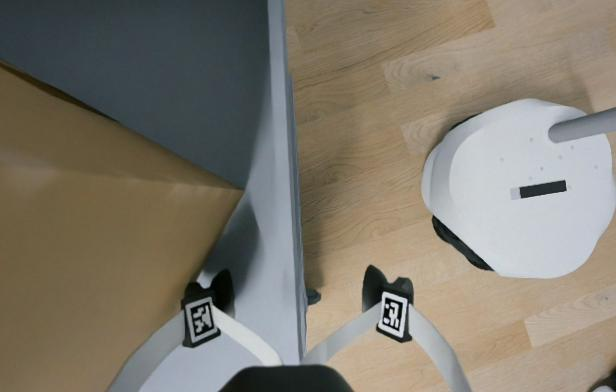

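Request:
move:
  blocking: false
  r1: {"joints": {"gripper_m": -0.005}, "pace": "slow"}
  cameras: []

Request:
wait:
  seconds: 3
  cameras: ["r1_wrist_camera", "r1_head_camera"]

Scene clock: 1285.33 s.
move: r1 moving
r1.base_odometry: x=-2.208 y=+1.884 heading=+2.900
r1.turned_by_wheels: +0.000
r1.turned_by_imu: +0.000
r1.base_tilt: forward=-1.6 right=+1.3
r1.lidar_m: 0.48 3.04 2.21 0.62 0.56 0.56 0.69 1.71 2.21 2.62 2.72 0.49
r1.base_status: not commanded
r1.joint_positions: lift_m=+0.929 arm_m=+0.354 wrist_yaw_rad=+0.001 wrist_pitch_rad=+1.569 wrist_roll_rad=+1.819 gripper_m=+0.060
r1.joint_status: gripper_m moving
r1.measured_speeds: translate_m=+0.000 strafe_m=+0.000 rotate_rad=+0.000 lift_m=+0.000 arm_m=+0.000 wrist_yaw_rad=+0.000 wrist_pitch_rad=+0.000 wrist_roll_rad=+0.000
r1.motor_effort: lift_m=+11(12) arm_m=+6(7) wheel_0=+1(2) wheel_1=+1(1) wheel_2=+1(1)
r1.servo_current: wrist_yaw_rad=39(59) wrist_pitch_rad=46(46) wrist_roll_rad=65(65) gripper_m=72(78)
r1.contact_limits: lift_m 0.1
r1.hand_pose: x=+0.5252 y=-0.0874 z=+0.8184 quat_wxyz=(+0.435, +0.558, +0.434, -0.557) (m; r1's base frame)
r1.wrist_depth_mm: 243 245 245 1042 1060 1042 1060 / 243 245 245 1025 1042 1025 1042 / - 198 245 1042 1042 842 820 / - - 189 1025 1025 831 820 / - 119 245 1042 1042 842 820 / - 147 196 247 190 1042 1060 / - 144 245 143 1060 1042 1060
r2.base_odometry: x=-2.177 y=-1.964 heading=-1.285
r2.turned_by_wheels: +0.000
r2.turned_by_imu: +0.000
r2.base_tilt: forward=-0.6 right=+0.0
r2.lidar_m: 0.61 0.60 0.58 1.00 4.45 2.14 1.46 1.33 1.35 1.44 1.35 0.88
r2.base_status: not commanded
r2.joint_positions: lift_m=+0.750 arm_m=+0.230 wrist_yaw_rad=+0.104 wrist_pitch_rad=+0.003 wrist_roll_rad=+0.000 gripper_m=-0.029
r2.joint_status: not commanded
r2.measured_speeds: translate_m=+0.000 strafe_m=+0.000 rotate_rad=+0.000 lift_m=+0.000 arm_m=+0.000 wrist_yaw_rad=+0.000 wrist_pitch_rad=+0.000 wrist_roll_rad=+0.000
r2.motor_effort: lift_m=+20(20) arm_m=-10(10) wheel_0=+8(8) wheel_1=-5(5) wheel_2=+13(13)
r2.servo_current: wrist_yaw_rad=46(52) wrist_pitch_rad=39(46) wrist_roll_rad=46(59) gripper_m=91(98)
r2.contact_limits: translate_m 0.8
r2.hand_pose: x=+0.6971 y=-0.0572 z=+0.9272 quat_wxyz=(+0.999, +0.000, +0.001, +0.052) (m; r2's base frame)
r2.wrist_depth_mm: - 216 230 163 279 317 357 / - 217 229 165 281 319 353 / - 218 230 165 282 320 359 / - - 230 168 283 322 359 / - - 231 166 285 322 364 / - - 186 167 181 330 368 / - - 230 - 298 322 366
pictures: none
No camera images: "cameras" was empty.

Scene clock: 1287.67 s.
earlier move: r1 done
r1.base_odometry: x=-2.208 y=+1.884 heading=+2.900
r1.turned_by_wheels: +0.000
r1.turned_by_imu: +0.000
r1.base_tilt: forward=-1.6 right=+1.2
r1.lidar_m: 0.51 3.04 2.20 0.56 0.58 0.55 0.69 1.74 2.23 2.63 2.70 0.49
r1.base_status: not commanded
r1.joint_positions: lift_m=+0.929 arm_m=+0.354 wrist_yaw_rad=+0.001 wrist_pitch_rad=+1.569 wrist_roll_rad=+1.819 gripper_m=-0.004
r1.joint_status: all done
r1.measured_speeds: translate_m=+0.000 strafe_m=+0.000 rotate_rad=+0.000 lift_m=+0.000 arm_m=+0.000 wrist_yaw_rad=+0.000 wrist_pitch_rad=+0.000 wrist_roll_rad=+0.000
r1.motor_effort: lift_m=+12(12) arm_m=+6(7) wheel_0=+1(2) wheel_1=+1(1) wheel_2=+1(1)
r1.servo_current: wrist_yaw_rad=13(59) wrist_pitch_rad=39(46) wrist_roll_rad=33(65) gripper_m=59(85)
r1.contact_limits: lift_m 0.1
r1.hand_pose: x=+0.5252 y=-0.0874 z=+0.8184 quat_wxyz=(+0.435, +0.558, +0.434, -0.557) (m; r1's base frame)
r1.wrist_depth_mm: 245 246 246 1025 1025 1042 1042 / 244 246 247 1042 1042 1042 1008 / - 184 246 1025 1042 831 842 / - - 202 1042 1025 820 820 / - 118 246 245 1025 842 820 / - 143 195 199 1042 1025 1060 / - 136 244 181 157 1042 1042
r2.base_odometry: x=-2.177 y=-1.964 heading=-1.285
r2.turned_by_wheels: +0.000
r2.turned_by_imu: +0.000
r2.base_tilt: forward=-0.6 right=+0.0
r2.lidar_m: 0.62 0.61 0.57 1.01 4.45 2.14 1.45 1.34 1.36 1.43 1.34 0.89
r2.base_status: not commanded
r2.joint_positions: lift_m=+0.750 arm_m=+0.230 wrist_yaw_rad=+0.104 wrist_pitch_rad=+0.003 wrist_roll_rad=+0.000 gripper_m=-0.029
r2.joint_status: not commanded
r2.measured_speeds: translate_m=+0.000 strafe_m=+0.000 rotate_rad=+0.000 lift_m=+0.000 arm_m=+0.000 wrist_yaw_rad=+0.000 wrist_pitch_rad=+0.000 wrist_roll_rad=+0.000
r2.motor_effort: lift_m=+20(20) arm_m=-10(10) wheel_0=+8(9) wheel_1=-5(6) wheel_2=+13(13)
r2.servo_current: wrist_yaw_rad=52(59) wrist_pitch_rad=39(46) wrist_roll_rad=46(59) gripper_m=91(98)
r2.contact_limits: translate_m 0.8
r2.hand_pose: x=+0.6971 y=-0.0572 z=+0.9272 quat_wxyz=(+0.999, +0.000, +0.001, +0.052) (m; r2's base frame)
r2.wrist_depth_mm: - 216 230 163 278 315 359 / - 217 229 165 281 319 351 / - 218 229 164 282 319 362 / - - 232 168 283 320 362 / - - 232 166 283 322 364 / - - 186 167 181 332 366 / - - 231 - 297 324 366
wait: 2.33 of 3 s (r1 has come to rest)
pictures: r1_head_camera, r1_wrist_camera
Images, in order (width x height): r1_head_camera 420x560, r1_wrist_camera 616x392.

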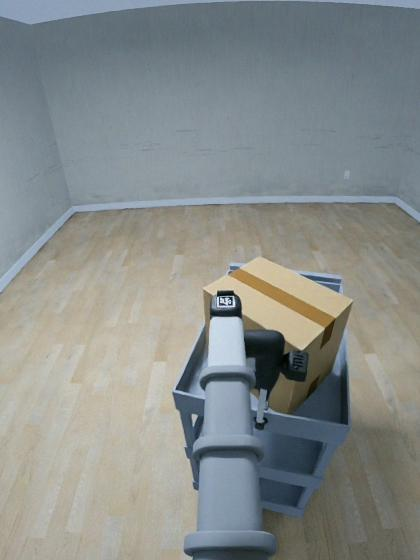

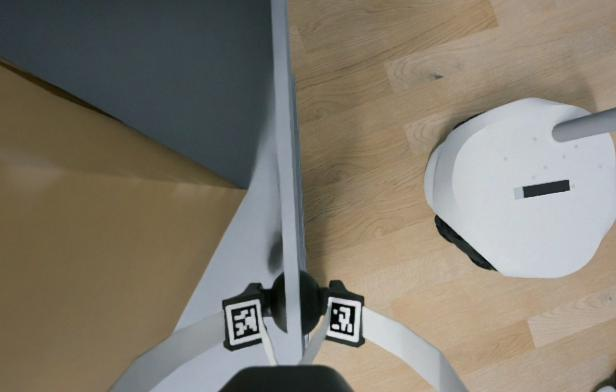

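Request:
move:
  blocking: false
  r1: {"joints": {"gripper_m": -0.02}, "pace": "slow"}
  cameras: []

Request:
wait:
  seconds: 1.5
  cameras: ["r1_wrist_camera"]

Scene clock: 1323.70 s.
move: r1 moving
r1.base_odometry: x=-2.208 y=+1.884 heading=+2.900
r1.turned_by_wheels: +0.000
r1.turned_by_imu: +0.000
r1.base_tilt: forward=-1.6 right=+1.3
r1.lidar_m: 0.49 3.05 2.23 0.59 0.58 0.56 0.68 1.74 2.22 2.60 2.71 0.49
r1.base_status: not commanded
r1.joint_positions: lift_m=+0.928 arm_m=+0.354 wrist_yaw_rad=+0.001 wrist_pitch_rad=+1.569 wrist_roll_rad=+1.819 gripper_m=-0.017
r1.joint_status: gripper_m moving
r1.measured_speeds: translate_m=+0.000 strafe_m=+0.000 rotate_rad=+0.000 lift_m=+0.000 arm_m=+0.000 wrist_yaw_rad=+0.000 wrist_pitch_rad=+0.000 wrist_roll_rad=+0.000
r1.motor_effort: lift_m=+13(13) arm_m=+6(6) wheel_0=+1(2) wheel_1=+1(1) wheel_2=+1(1)
r1.servo_current: wrist_yaw_rad=46(65) wrist_pitch_rad=39(52) wrist_roll_rad=39(52) gripper_m=91(104)
r1.contact_limits: lift_m 0.1
r1.hand_pose: x=+0.5252 y=-0.0874 z=+0.8183 quat_wxyz=(+0.435, +0.558, +0.434, -0.557) (m; r1's base frame)
r1.wrist_depth_mm: 244 243 245 1025 1025 1042 1042 / 244 246 246 1042 1042 1042 1042 / - 171 245 1042 1042 820 831 / - - 203 1042 1042 831 831 / - 118 244 245 1042 842 831 / - 143 189 197 1042 1025 1060 / - 140 244 175 1025 1060 1078
r2.base_odometry: x=-2.177 y=-1.964 heading=-1.285
r2.turned_by_wheels: +0.000
r2.turned_by_imu: +0.000
r2.base_tilt: forward=-0.7 right=+0.1
r2.lidar_m: 0.62 0.62 0.56 1.01 4.44 2.12 1.43 1.34 1.37 1.47 1.35 0.88
r2.base_status: not commanded
r2.joint_positions: lift_m=+0.750 arm_m=+0.230 wrist_yaw_rad=+0.104 wrist_pitch_rad=+0.003 wrist_roll_rad=+0.000 gripper_m=-0.029
r2.joint_status: not commanded
r2.measured_speeds: translate_m=+0.000 strafe_m=+0.000 rotate_rad=+0.000 lift_m=+0.000 arm_m=+0.000 wrist_yaw_rad=+0.000 wrist_pitch_rad=+0.000 wrist_roll_rad=+0.000
r2.motor_effort: lift_m=+20(20) arm_m=-10(10) wheel_0=+8(9) wheel_1=-5(5) wheel_2=+12(13)
r2.servo_current: wrist_yaw_rad=46(59) wrist_pitch_rad=39(46) wrist_roll_rad=39(52) gripper_m=91(98)
r2.contact_limits: translate_m 0.8
r2.hand_pose: x=+0.6971 y=-0.0572 z=+0.9272 quat_wxyz=(+0.999, +0.000, +0.001, +0.052) (m; r2's base frame)
r2.wrist_depth_mm: - 216 230 163 279 319 359 / - 217 229 164 281 317 353 / - 218 230 164 281 319 359 / - - 230 168 282 320 366 / - - 230 167 285 322 366 / - - 187 167 181 332 368 / - - 230 - 297 320 366
pictures: none
No camera images: "cameras" was empty.

Scene clock: 1324.07 s.
earlier move: r1 done
r1.base_odometry: x=-2.208 y=+1.884 heading=+2.900
r1.turned_by_wheels: +0.000
r1.turned_by_imu: +0.000
r1.base_tilt: forward=-1.6 right=+1.3
r1.lidar_m: 0.50 3.05 2.23 0.57 0.59 0.55 0.64 1.74 2.18 2.61 2.69 0.51
r1.base_status: not commanded
r1.joint_positions: lift_m=+0.928 arm_m=+0.354 wrist_yaw_rad=+0.001 wrist_pitch_rad=+1.569 wrist_roll_rad=+1.819 gripper_m=-0.019
r1.joint_status: all done
r1.measured_speeds: translate_m=+0.000 strafe_m=+0.000 rotate_rad=+0.000 lift_m=+0.000 arm_m=+0.000 wrist_yaw_rad=+0.000 wrist_pitch_rad=+0.000 wrist_roll_rad=+0.000
r1.motor_effort: lift_m=+13(14) arm_m=+6(6) wheel_0=+1(2) wheel_1=+1(1) wheel_2=+1(1)
r1.servo_current: wrist_yaw_rad=59(65) wrist_pitch_rad=33(52) wrist_roll_rad=39(59) gripper_m=72(104)
r1.contact_limits: lift_m 0.1
r1.hand_pose: x=+0.5252 y=-0.0874 z=+0.8183 quat_wxyz=(+0.435, +0.558, +0.434, -0.557) (m; r1's base frame)
r1.wrist_depth_mm: 244 245 245 1025 1042 1025 1042 / 243 245 245 1042 1060 1008 1042 / - 171 245 1008 1042 820 820 / - - 202 1060 1025 820 820 / - 118 244 245 1042 831 831 / - 143 189 197 181 1025 1042 / - 135 245 175 1042 1025 1042
r2.base_odometry: x=-2.177 y=-1.964 heading=-1.285
r2.turned_by_wheels: +0.000
r2.turned_by_imu: +0.000
r2.base_tilt: forward=-0.7 right=+0.1
r2.lidar_m: 0.63 0.60 0.58 0.99 4.46 2.14 1.41 1.34 1.36 1.48 1.32 0.88
r2.base_status: not commanded
r2.joint_positions: lift_m=+0.750 arm_m=+0.230 wrist_yaw_rad=+0.104 wrist_pitch_rad=+0.003 wrist_roll_rad=+0.000 gripper_m=-0.029
r2.joint_status: not commanded
r2.measured_speeds: translate_m=+0.000 strafe_m=+0.000 rotate_rad=+0.000 lift_m=+0.000 arm_m=+0.000 wrist_yaw_rad=+0.000 wrist_pitch_rad=+0.000 wrist_roll_rad=+0.000
r2.motor_effort: lift_m=+20(20) arm_m=-10(10) wheel_0=+8(9) wheel_1=-5(5) wheel_2=+13(13)
r2.servo_current: wrist_yaw_rad=46(59) wrist_pitch_rad=46(46) wrist_roll_rad=52(52) gripper_m=98(98)
r2.contact_limits: translate_m 0.8
r2.hand_pose: x=+0.6971 y=-0.0572 z=+0.9272 quat_wxyz=(+0.999, +0.000, +0.001, +0.052) (m; r2's base frame)
r2.wrist_depth_mm: - 216 230 163 278 317 362 / - 217 229 164 281 317 355 / - 218 229 165 282 319 362 / - - 230 167 285 320 362 / - - 232 167 285 322 364 / - - 186 167 181 332 368 / - - 230 - 296 322 366
wait: 0.37 of 1.5 s (r1 has come to rest)
pictures: r1_wrist_camera
Images, in order (width x height): r1_wrist_camera 616x392.

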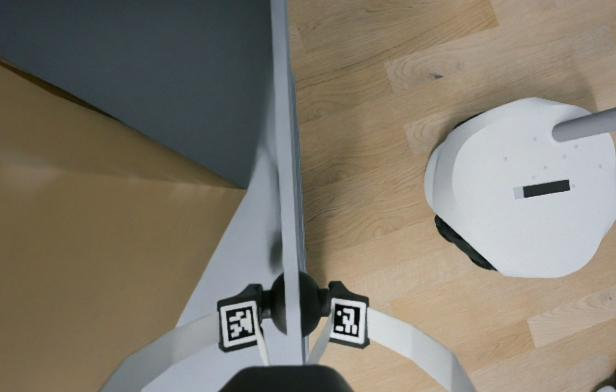

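Request:
move:
  blocking: false
  r1: {"base": {"translate_m": -0.13, "strafe_m": -0.067}, "joints": {"wrist_roll_rad": 1.65}, "speeds": {"wrist_roll_rad": 0.13}, "pace": "slow"}
  cameras: []

Request:
wait:
  seconds: 4
  cameras: ["r1_head_camera", "r1_wrist_camera"]

Scene clock: 1333.60 s.
move: r1 moving
r1.base_odometry: x=-2.194 y=+1.888 heading=+2.900
r1.turned_by_wheels: +0.000
r1.turned_by_imu: +0.000
r1.base_tilt: forward=-1.6 right=+1.2
r1.lidar_m: 0.51 3.07 2.23 0.59 0.57 0.53 0.72 1.71 2.17 2.61 2.68 0.50
r1.base_status: translate_m moving; strafe_m moving
r1.joint_positions: lift_m=+0.928 arm_m=+0.354 wrist_yaw_rad=+0.001 wrist_pitch_rad=+1.568 wrist_roll_rad=+1.768 gripper_m=-0.019
r1.joint_status: wrist_roll_rad moving
r1.measured_speeds: translate_m=-0.049 strafe_m=-0.025 rotate_rad=+0.000 lift_m=+0.000 arm_m=+0.000 wrist_yaw_rad=+0.000 wrist_pitch_rad=-0.011 wrist_roll_rad=-0.123
r1.motor_effort: lift_m=+14(14) arm_m=+4(6) wheel_0=-2(5) wheel_1=-6(6) wheel_2=+9(9)
r1.servo_current: wrist_yaw_rad=33(59) wrist_pitch_rad=39(46) wrist_roll_rad=72(85) gripper_m=78(78)
r1.contact_limits: lift_m 0.1
r1.hand_pose: x=+0.5258 y=-0.0874 z=+0.8183 quat_wxyz=(+0.449, +0.547, +0.448, -0.546) (m; r1's base frame)
r1.wrist_depth_mm: 244 245 245 245 1025 1008 1025 / 167 245 244 244 1008 1025 1025 / - 142 245 244 1025 842 820 / - - 198 245 1042 820 809 / - 121 245 246 1042 820 820 / - 147 187 186 1060 1060 1042 / - 142 245 179 173 1042 1042
r2.base_odometry: x=-2.177 y=-1.964 heading=-1.285
r2.turned_by_wheels: +0.000
r2.turned_by_imu: +0.000
r2.base_tilt: forward=-0.6 right=+0.0
r2.lidar_m: 0.62 0.60 0.58 1.02 4.45 2.13 1.44 1.34 1.37 1.45 1.35 0.85
r2.base_status: not commanded
r2.joint_positions: lift_m=+0.750 arm_m=+0.230 wrist_yaw_rad=+0.104 wrist_pitch_rad=+0.003 wrist_roll_rad=+0.000 gripper_m=-0.029
r2.joint_status: not commanded
r2.measured_speeds: translate_m=+0.000 strafe_m=+0.000 rotate_rad=+0.000 lift_m=+0.000 arm_m=+0.000 wrist_yaw_rad=+0.000 wrist_pitch_rad=+0.000 wrist_roll_rad=+0.000
r2.motor_effort: lift_m=+20(20) arm_m=-10(10) wheel_0=+8(9) wheel_1=-5(5) wheel_2=+13(13)
r2.servo_current: wrist_yaw_rad=46(59) wrist_pitch_rad=33(46) wrist_roll_rad=33(59) gripper_m=98(104)
r2.contact_limits: translate_m 0.8
r2.hand_pose: x=+0.6971 y=-0.0572 z=+0.9272 quat_wxyz=(+0.999, +0.000, +0.001, +0.052) (m; r2's base frame)
r2.wrist_depth_mm: - 216 229 163 278 317 359 / - 218 229 165 281 319 353 / - 218 229 164 282 319 362 / - - 231 168 283 320 364 / - - 232 166 286 322 364 / - - 187 167 180 330 368 / - - 229 - 298 322 364
pictures: none
No camera images: "cameras" was empty.

Scene clock: 1335.73 s.
earlier move: r1 done
r1.base_odometry: x=-2.066 y=+1.918 heading=+2.900
r1.turned_by_wheels: -0.001
r1.turned_by_imu: -0.001
r1.base_tilt: forward=-1.6 right=+1.3
r1.lidar_m: 0.49 0.54 2.28 0.64 0.55 0.47 0.99 1.58 2.01 2.57 2.63 0.54
r1.base_status: done
r1.joint_positions: lift_m=+0.928 arm_m=+0.354 wrist_yaw_rad=+0.001 wrist_pitch_rad=+1.562 wrist_roll_rad=+1.652 gripper_m=-0.019
r1.joint_status: all done
r1.measured_speeds: translate_m=+0.000 strafe_m=+0.000 rotate_rad=+0.000 lift_m=+0.000 arm_m=+0.000 wrist_yaw_rad=+0.000 wrist_pitch_rad=+0.000 wrist_roll_rad=+0.000
r1.motor_effort: lift_m=+14(14) arm_m=-4(6) wheel_0=-6(9) wheel_1=-4(8) wheel_2=+2(11)
r1.servo_current: wrist_yaw_rad=39(72) wrist_pitch_rad=59(65) wrist_roll_rad=52(85) gripper_m=65(78)
r1.contact_limits: lift_m 0.1
r1.hand_pose: x=+0.5276 y=-0.0874 z=+0.8182 quat_wxyz=(+0.482, +0.522, +0.477, -0.517) (m; r1's base frame)
r1.wrist_depth_mm: 248 248 247 1042 1025 1025 1042 / 208 248 247 1042 1025 1042 1025 / - 162 248 1025 1042 1025 1025 / - 117 204 1025 1025 831 809 / - 132 247 247 1008 798 831 / - 146 186 185 1025 931 809 / 113 139 247 179 176 1025 1042
r2.base_odometry: x=-2.177 y=-1.964 heading=-1.285
r2.turned_by_wheels: +0.000
r2.turned_by_imu: +0.000
r2.base_tilt: forward=-0.7 right=+0.1
r2.lidar_m: 0.62 0.63 0.66 0.92 4.46 2.12 1.44 1.33 1.37 1.44 1.35 0.86
r2.base_status: not commanded
r2.joint_positions: lift_m=+0.750 arm_m=+0.230 wrist_yaw_rad=+0.104 wrist_pitch_rad=+0.003 wrist_roll_rad=+0.000 gripper_m=-0.029
r2.joint_status: not commanded
r2.measured_speeds: translate_m=+0.000 strafe_m=+0.000 rotate_rad=+0.000 lift_m=+0.000 arm_m=+0.000 wrist_yaw_rad=+0.000 wrist_pitch_rad=+0.000 wrist_roll_rad=+0.000
r2.motor_effort: lift_m=+20(20) arm_m=-10(10) wheel_0=+8(9) wheel_1=-5(6) wheel_2=+13(13)
r2.servo_current: wrist_yaw_rad=39(59) wrist_pitch_rad=33(52) wrist_roll_rad=46(59) gripper_m=91(104)
r2.contact_limits: translate_m 0.8
r2.hand_pose: x=+0.6971 y=-0.0572 z=+0.9272 quat_wxyz=(+0.999, +0.000, +0.001, +0.052) (m; r2's base frame)
r2.wrist_depth_mm: - 216 230 164 279 315 357 / - 218 228 164 279 319 351 / - 218 229 164 281 319 359 / - - 231 167 283 322 362 / - - 232 166 285 322 368 / - - 187 167 181 330 368 / - - 229 - 297 322 366
wait: 2.13 of 4 s (r1 has come to rest)
pictures: r1_head_camera, r1_wrist_camera
Images, in order (width x height): r1_head_camera 420x560, r1_wrist_camera 616x392.

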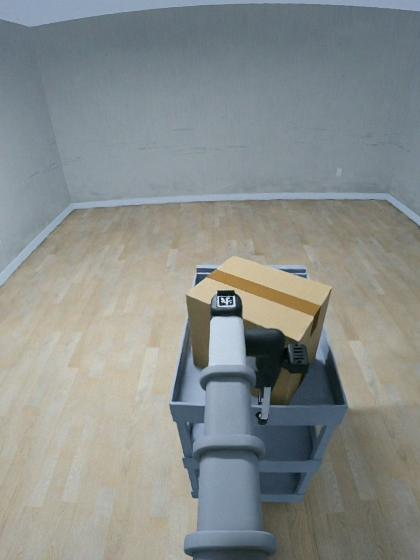

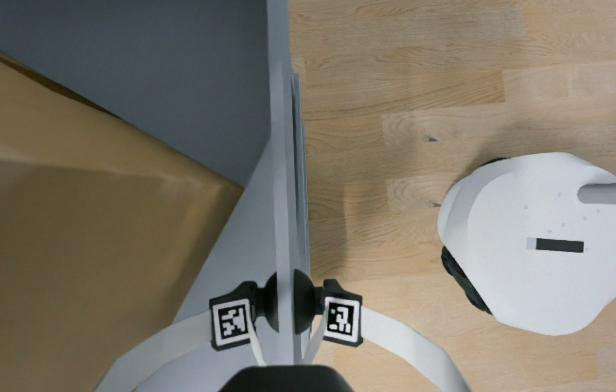

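Request:
move:
  blocking: false
  r1: {"base": {"translate_m": -0.18, "strafe_m": -0.16}, "joints": {"wrist_roll_rad": 1.50}, "speeds": {"wrist_roll_rad": 0.08}, "pace": "slow"}
  cameras: []

Request:
wait:
  seconds: 5
  cameras: ["r1_head_camera", "r1_wrist_camera"]

Scene clock: 1349.47 s.
move: r1 moving
r1.base_odometry: x=-2.054 y=+1.924 heading=+2.900
r1.turned_by_wheels: +0.000
r1.turned_by_imu: +0.000
r1.base_tilt: forward=-1.5 right=+1.3
r1.lidar_m: 0.50 0.57 2.29 0.64 0.55 0.46 1.03 1.58 2.04 2.55 2.63 0.54
r1.base_status: translate_m moving; strafe_m moving
r1.joint_positions: lift_m=+0.928 arm_m=+0.354 wrist_yaw_rad=+0.001 wrist_pitch_rad=+1.562 wrist_roll_rad=+1.618 gripper_m=-0.019
r1.joint_status: wrist_roll_rad moving
r1.measured_speeds: translate_m=-0.038 strafe_m=-0.034 rotate_rad=+0.000 lift_m=+0.000 arm_m=+0.000 wrist_yaw_rad=+0.000 wrist_pitch_rad=+0.000 wrist_roll_rad=-0.080
r1.motor_effort: lift_m=+14(14) arm_m=-4(4) wheel_0=+5(5) wheel_1=-7(8) wheel_2=+8(9)
r1.servo_current: wrist_yaw_rad=52(72) wrist_pitch_rad=52(59) wrist_roll_rad=65(72) gripper_m=72(72)
r1.contact_limits: lift_m 0.1
r1.hand_pose: x=+0.5276 y=-0.0874 z=+0.8182 quat_wxyz=(+0.491, +0.514, +0.486, -0.509) (m; r1's base frame)
r1.wrist_depth_mm: 248 247 247 1042 1025 1008 991 / 236 247 246 1025 1042 1042 1042 / - 181 247 1025 1008 1025 1008 / - 121 222 1042 1025 831 809 / - 131 247 1042 1025 820 809 / - 153 187 189 1025 1025 820 / 113 142 247 177 162 1042 991
r2.base_odometry: x=-2.177 y=-1.964 heading=-1.285
r2.turned_by_wheels: +0.000
r2.turned_by_imu: +0.000
r2.base_tilt: forward=-0.7 right=+0.0
r2.lidar_m: 0.60 0.64 0.65 0.94 4.44 2.12 1.43 1.33 1.39 1.48 1.35 0.88
r2.base_status: not commanded
r2.joint_positions: lift_m=+0.750 arm_m=+0.230 wrist_yaw_rad=+0.104 wrist_pitch_rad=+0.003 wrist_roll_rad=+0.000 gripper_m=-0.029
r2.joint_status: not commanded
r2.measured_speeds: translate_m=+0.000 strafe_m=+0.000 rotate_rad=+0.000 lift_m=+0.000 arm_m=+0.000 wrist_yaw_rad=+0.000 wrist_pitch_rad=+0.000 wrist_roll_rad=+0.000
r2.motor_effort: lift_m=+20(20) arm_m=-9(10) wheel_0=+8(9) wheel_1=-5(5) wheel_2=+13(13)
r2.servo_current: wrist_yaw_rad=39(52) wrist_pitch_rad=39(46) wrist_roll_rad=39(52) gripper_m=91(98)
r2.contact_limits: translate_m 0.8
r2.hand_pose: x=+0.6971 y=-0.0572 z=+0.9272 quat_wxyz=(+0.999, +0.000, +0.001, +0.052) (m; r2's base frame)
r2.wrist_depth_mm: - 216 230 163 279 319 359 / - 218 229 165 281 319 353 / - 218 229 165 283 320 362 / - - 232 168 282 320 364 / - - 231 166 283 324 364 / - - 186 167 181 332 368 / - - 230 - 298 322 368
pictures: none
No camera images: "cameras" was empty.

Scene clock: 1352.67 s.
earlier move: r1 done
r1.base_odometry: x=-1.853 y=+2.030 heading=+2.900
r1.turned_by_wheels: +0.000
r1.turned_by_imu: +0.000
r1.base_tilt: forward=-1.6 right=+1.3
r1.lidar_m: 0.45 0.48 0.86 0.64 0.43 0.55 - 1.35 1.78 2.39 2.47 0.54
r1.base_status: done
r1.joint_positions: lift_m=+0.928 arm_m=+0.354 wrist_yaw_rad=+0.001 wrist_pitch_rad=+1.569 wrist_roll_rad=+1.501 gripper_m=-0.019
r1.joint_status: all done
r1.measured_speeds: translate_m=+0.000 strafe_m=+0.000 rotate_rad=+0.000 lift_m=+0.000 arm_m=+0.000 wrist_yaw_rad=+0.000 wrist_pitch_rad=+0.000 wrist_roll_rad=+0.000
r1.motor_effort: lift_m=+14(14) arm_m=-4(4) wheel_0=+6(10) wheel_1=-1(8) wheel_2=+4(10)
r1.servo_current: wrist_yaw_rad=39(72) wrist_pitch_rad=39(59) wrist_roll_rad=52(72) gripper_m=72(72)
r1.contact_limits: lift_m 0.1
r1.hand_pose: x=+0.5256 y=-0.0874 z=+0.8182 quat_wxyz=(+0.518, +0.483, +0.517, -0.482) (m; r1's base frame)
r1.wrist_depth_mm: 242 244 243 1025 1042 1025 1042 / 242 244 245 1042 1042 1042 1042 / 148 244 245 1025 1025 1025 1042 / - 126 238 1042 1042 991 1025 / - 122 244 245 1042 809 831 / - 125 189 198 180 842 831 / - 133 246 175 178 831 1025
r2.base_odometry: x=-2.177 y=-1.964 heading=-1.285
r2.turned_by_wheels: +0.000
r2.turned_by_imu: +0.000
r2.base_tilt: forward=-0.6 right=+0.1
r2.lidar_m: 0.65 0.76 0.92 1.04 4.45 2.16 1.46 1.34 1.38 1.42 1.34 0.87
r2.base_status: not commanded
r2.joint_positions: lift_m=+0.750 arm_m=+0.230 wrist_yaw_rad=+0.104 wrist_pitch_rad=+0.003 wrist_roll_rad=+0.000 gripper_m=-0.029
r2.joint_status: not commanded
r2.measured_speeds: translate_m=+0.000 strafe_m=+0.000 rotate_rad=+0.000 lift_m=+0.000 arm_m=+0.000 wrist_yaw_rad=+0.000 wrist_pitch_rad=+0.000 wrist_roll_rad=+0.000
r2.motor_effort: lift_m=+20(20) arm_m=-10(10) wheel_0=+8(9) wheel_1=-5(6) wheel_2=+13(13)
r2.servo_current: wrist_yaw_rad=59(65) wrist_pitch_rad=39(52) wrist_roll_rad=46(65) gripper_m=91(98)
r2.contact_limits: translate_m 0.8
r2.hand_pose: x=+0.6971 y=-0.0572 z=+0.9272 quat_wxyz=(+0.999, +0.000, +0.001, +0.052) (m; r2's base frame)
r2.wrist_depth_mm: 492 216 231 163 279 317 359 / 597 217 229 165 282 319 353 / 597 218 229 164 282 319 362 / 609 - 230 168 283 320 364 / 609 - 231 166 283 324 366 / 634 - 186 167 181 330 368 / 615 - 229 - 297 322 366
wait: 3.20 of 5 s (r1 has come to rest)
pictures: r1_head_camera, r1_wrist_camera
Images, in order (width x height): r1_head_camera 420x560, r1_wrist_camera 616x392.

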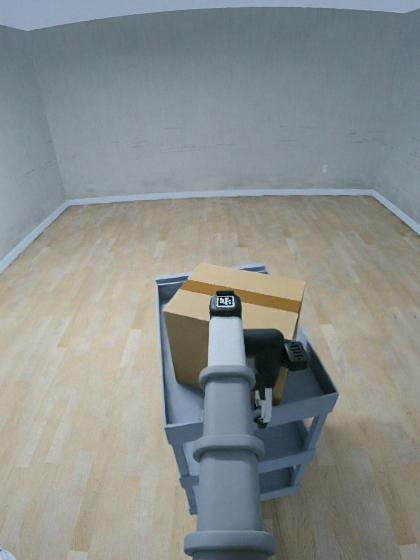

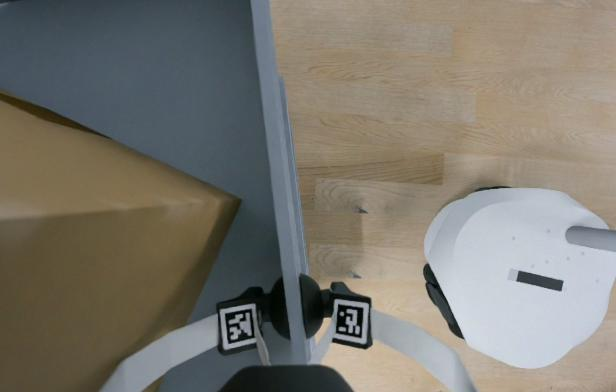

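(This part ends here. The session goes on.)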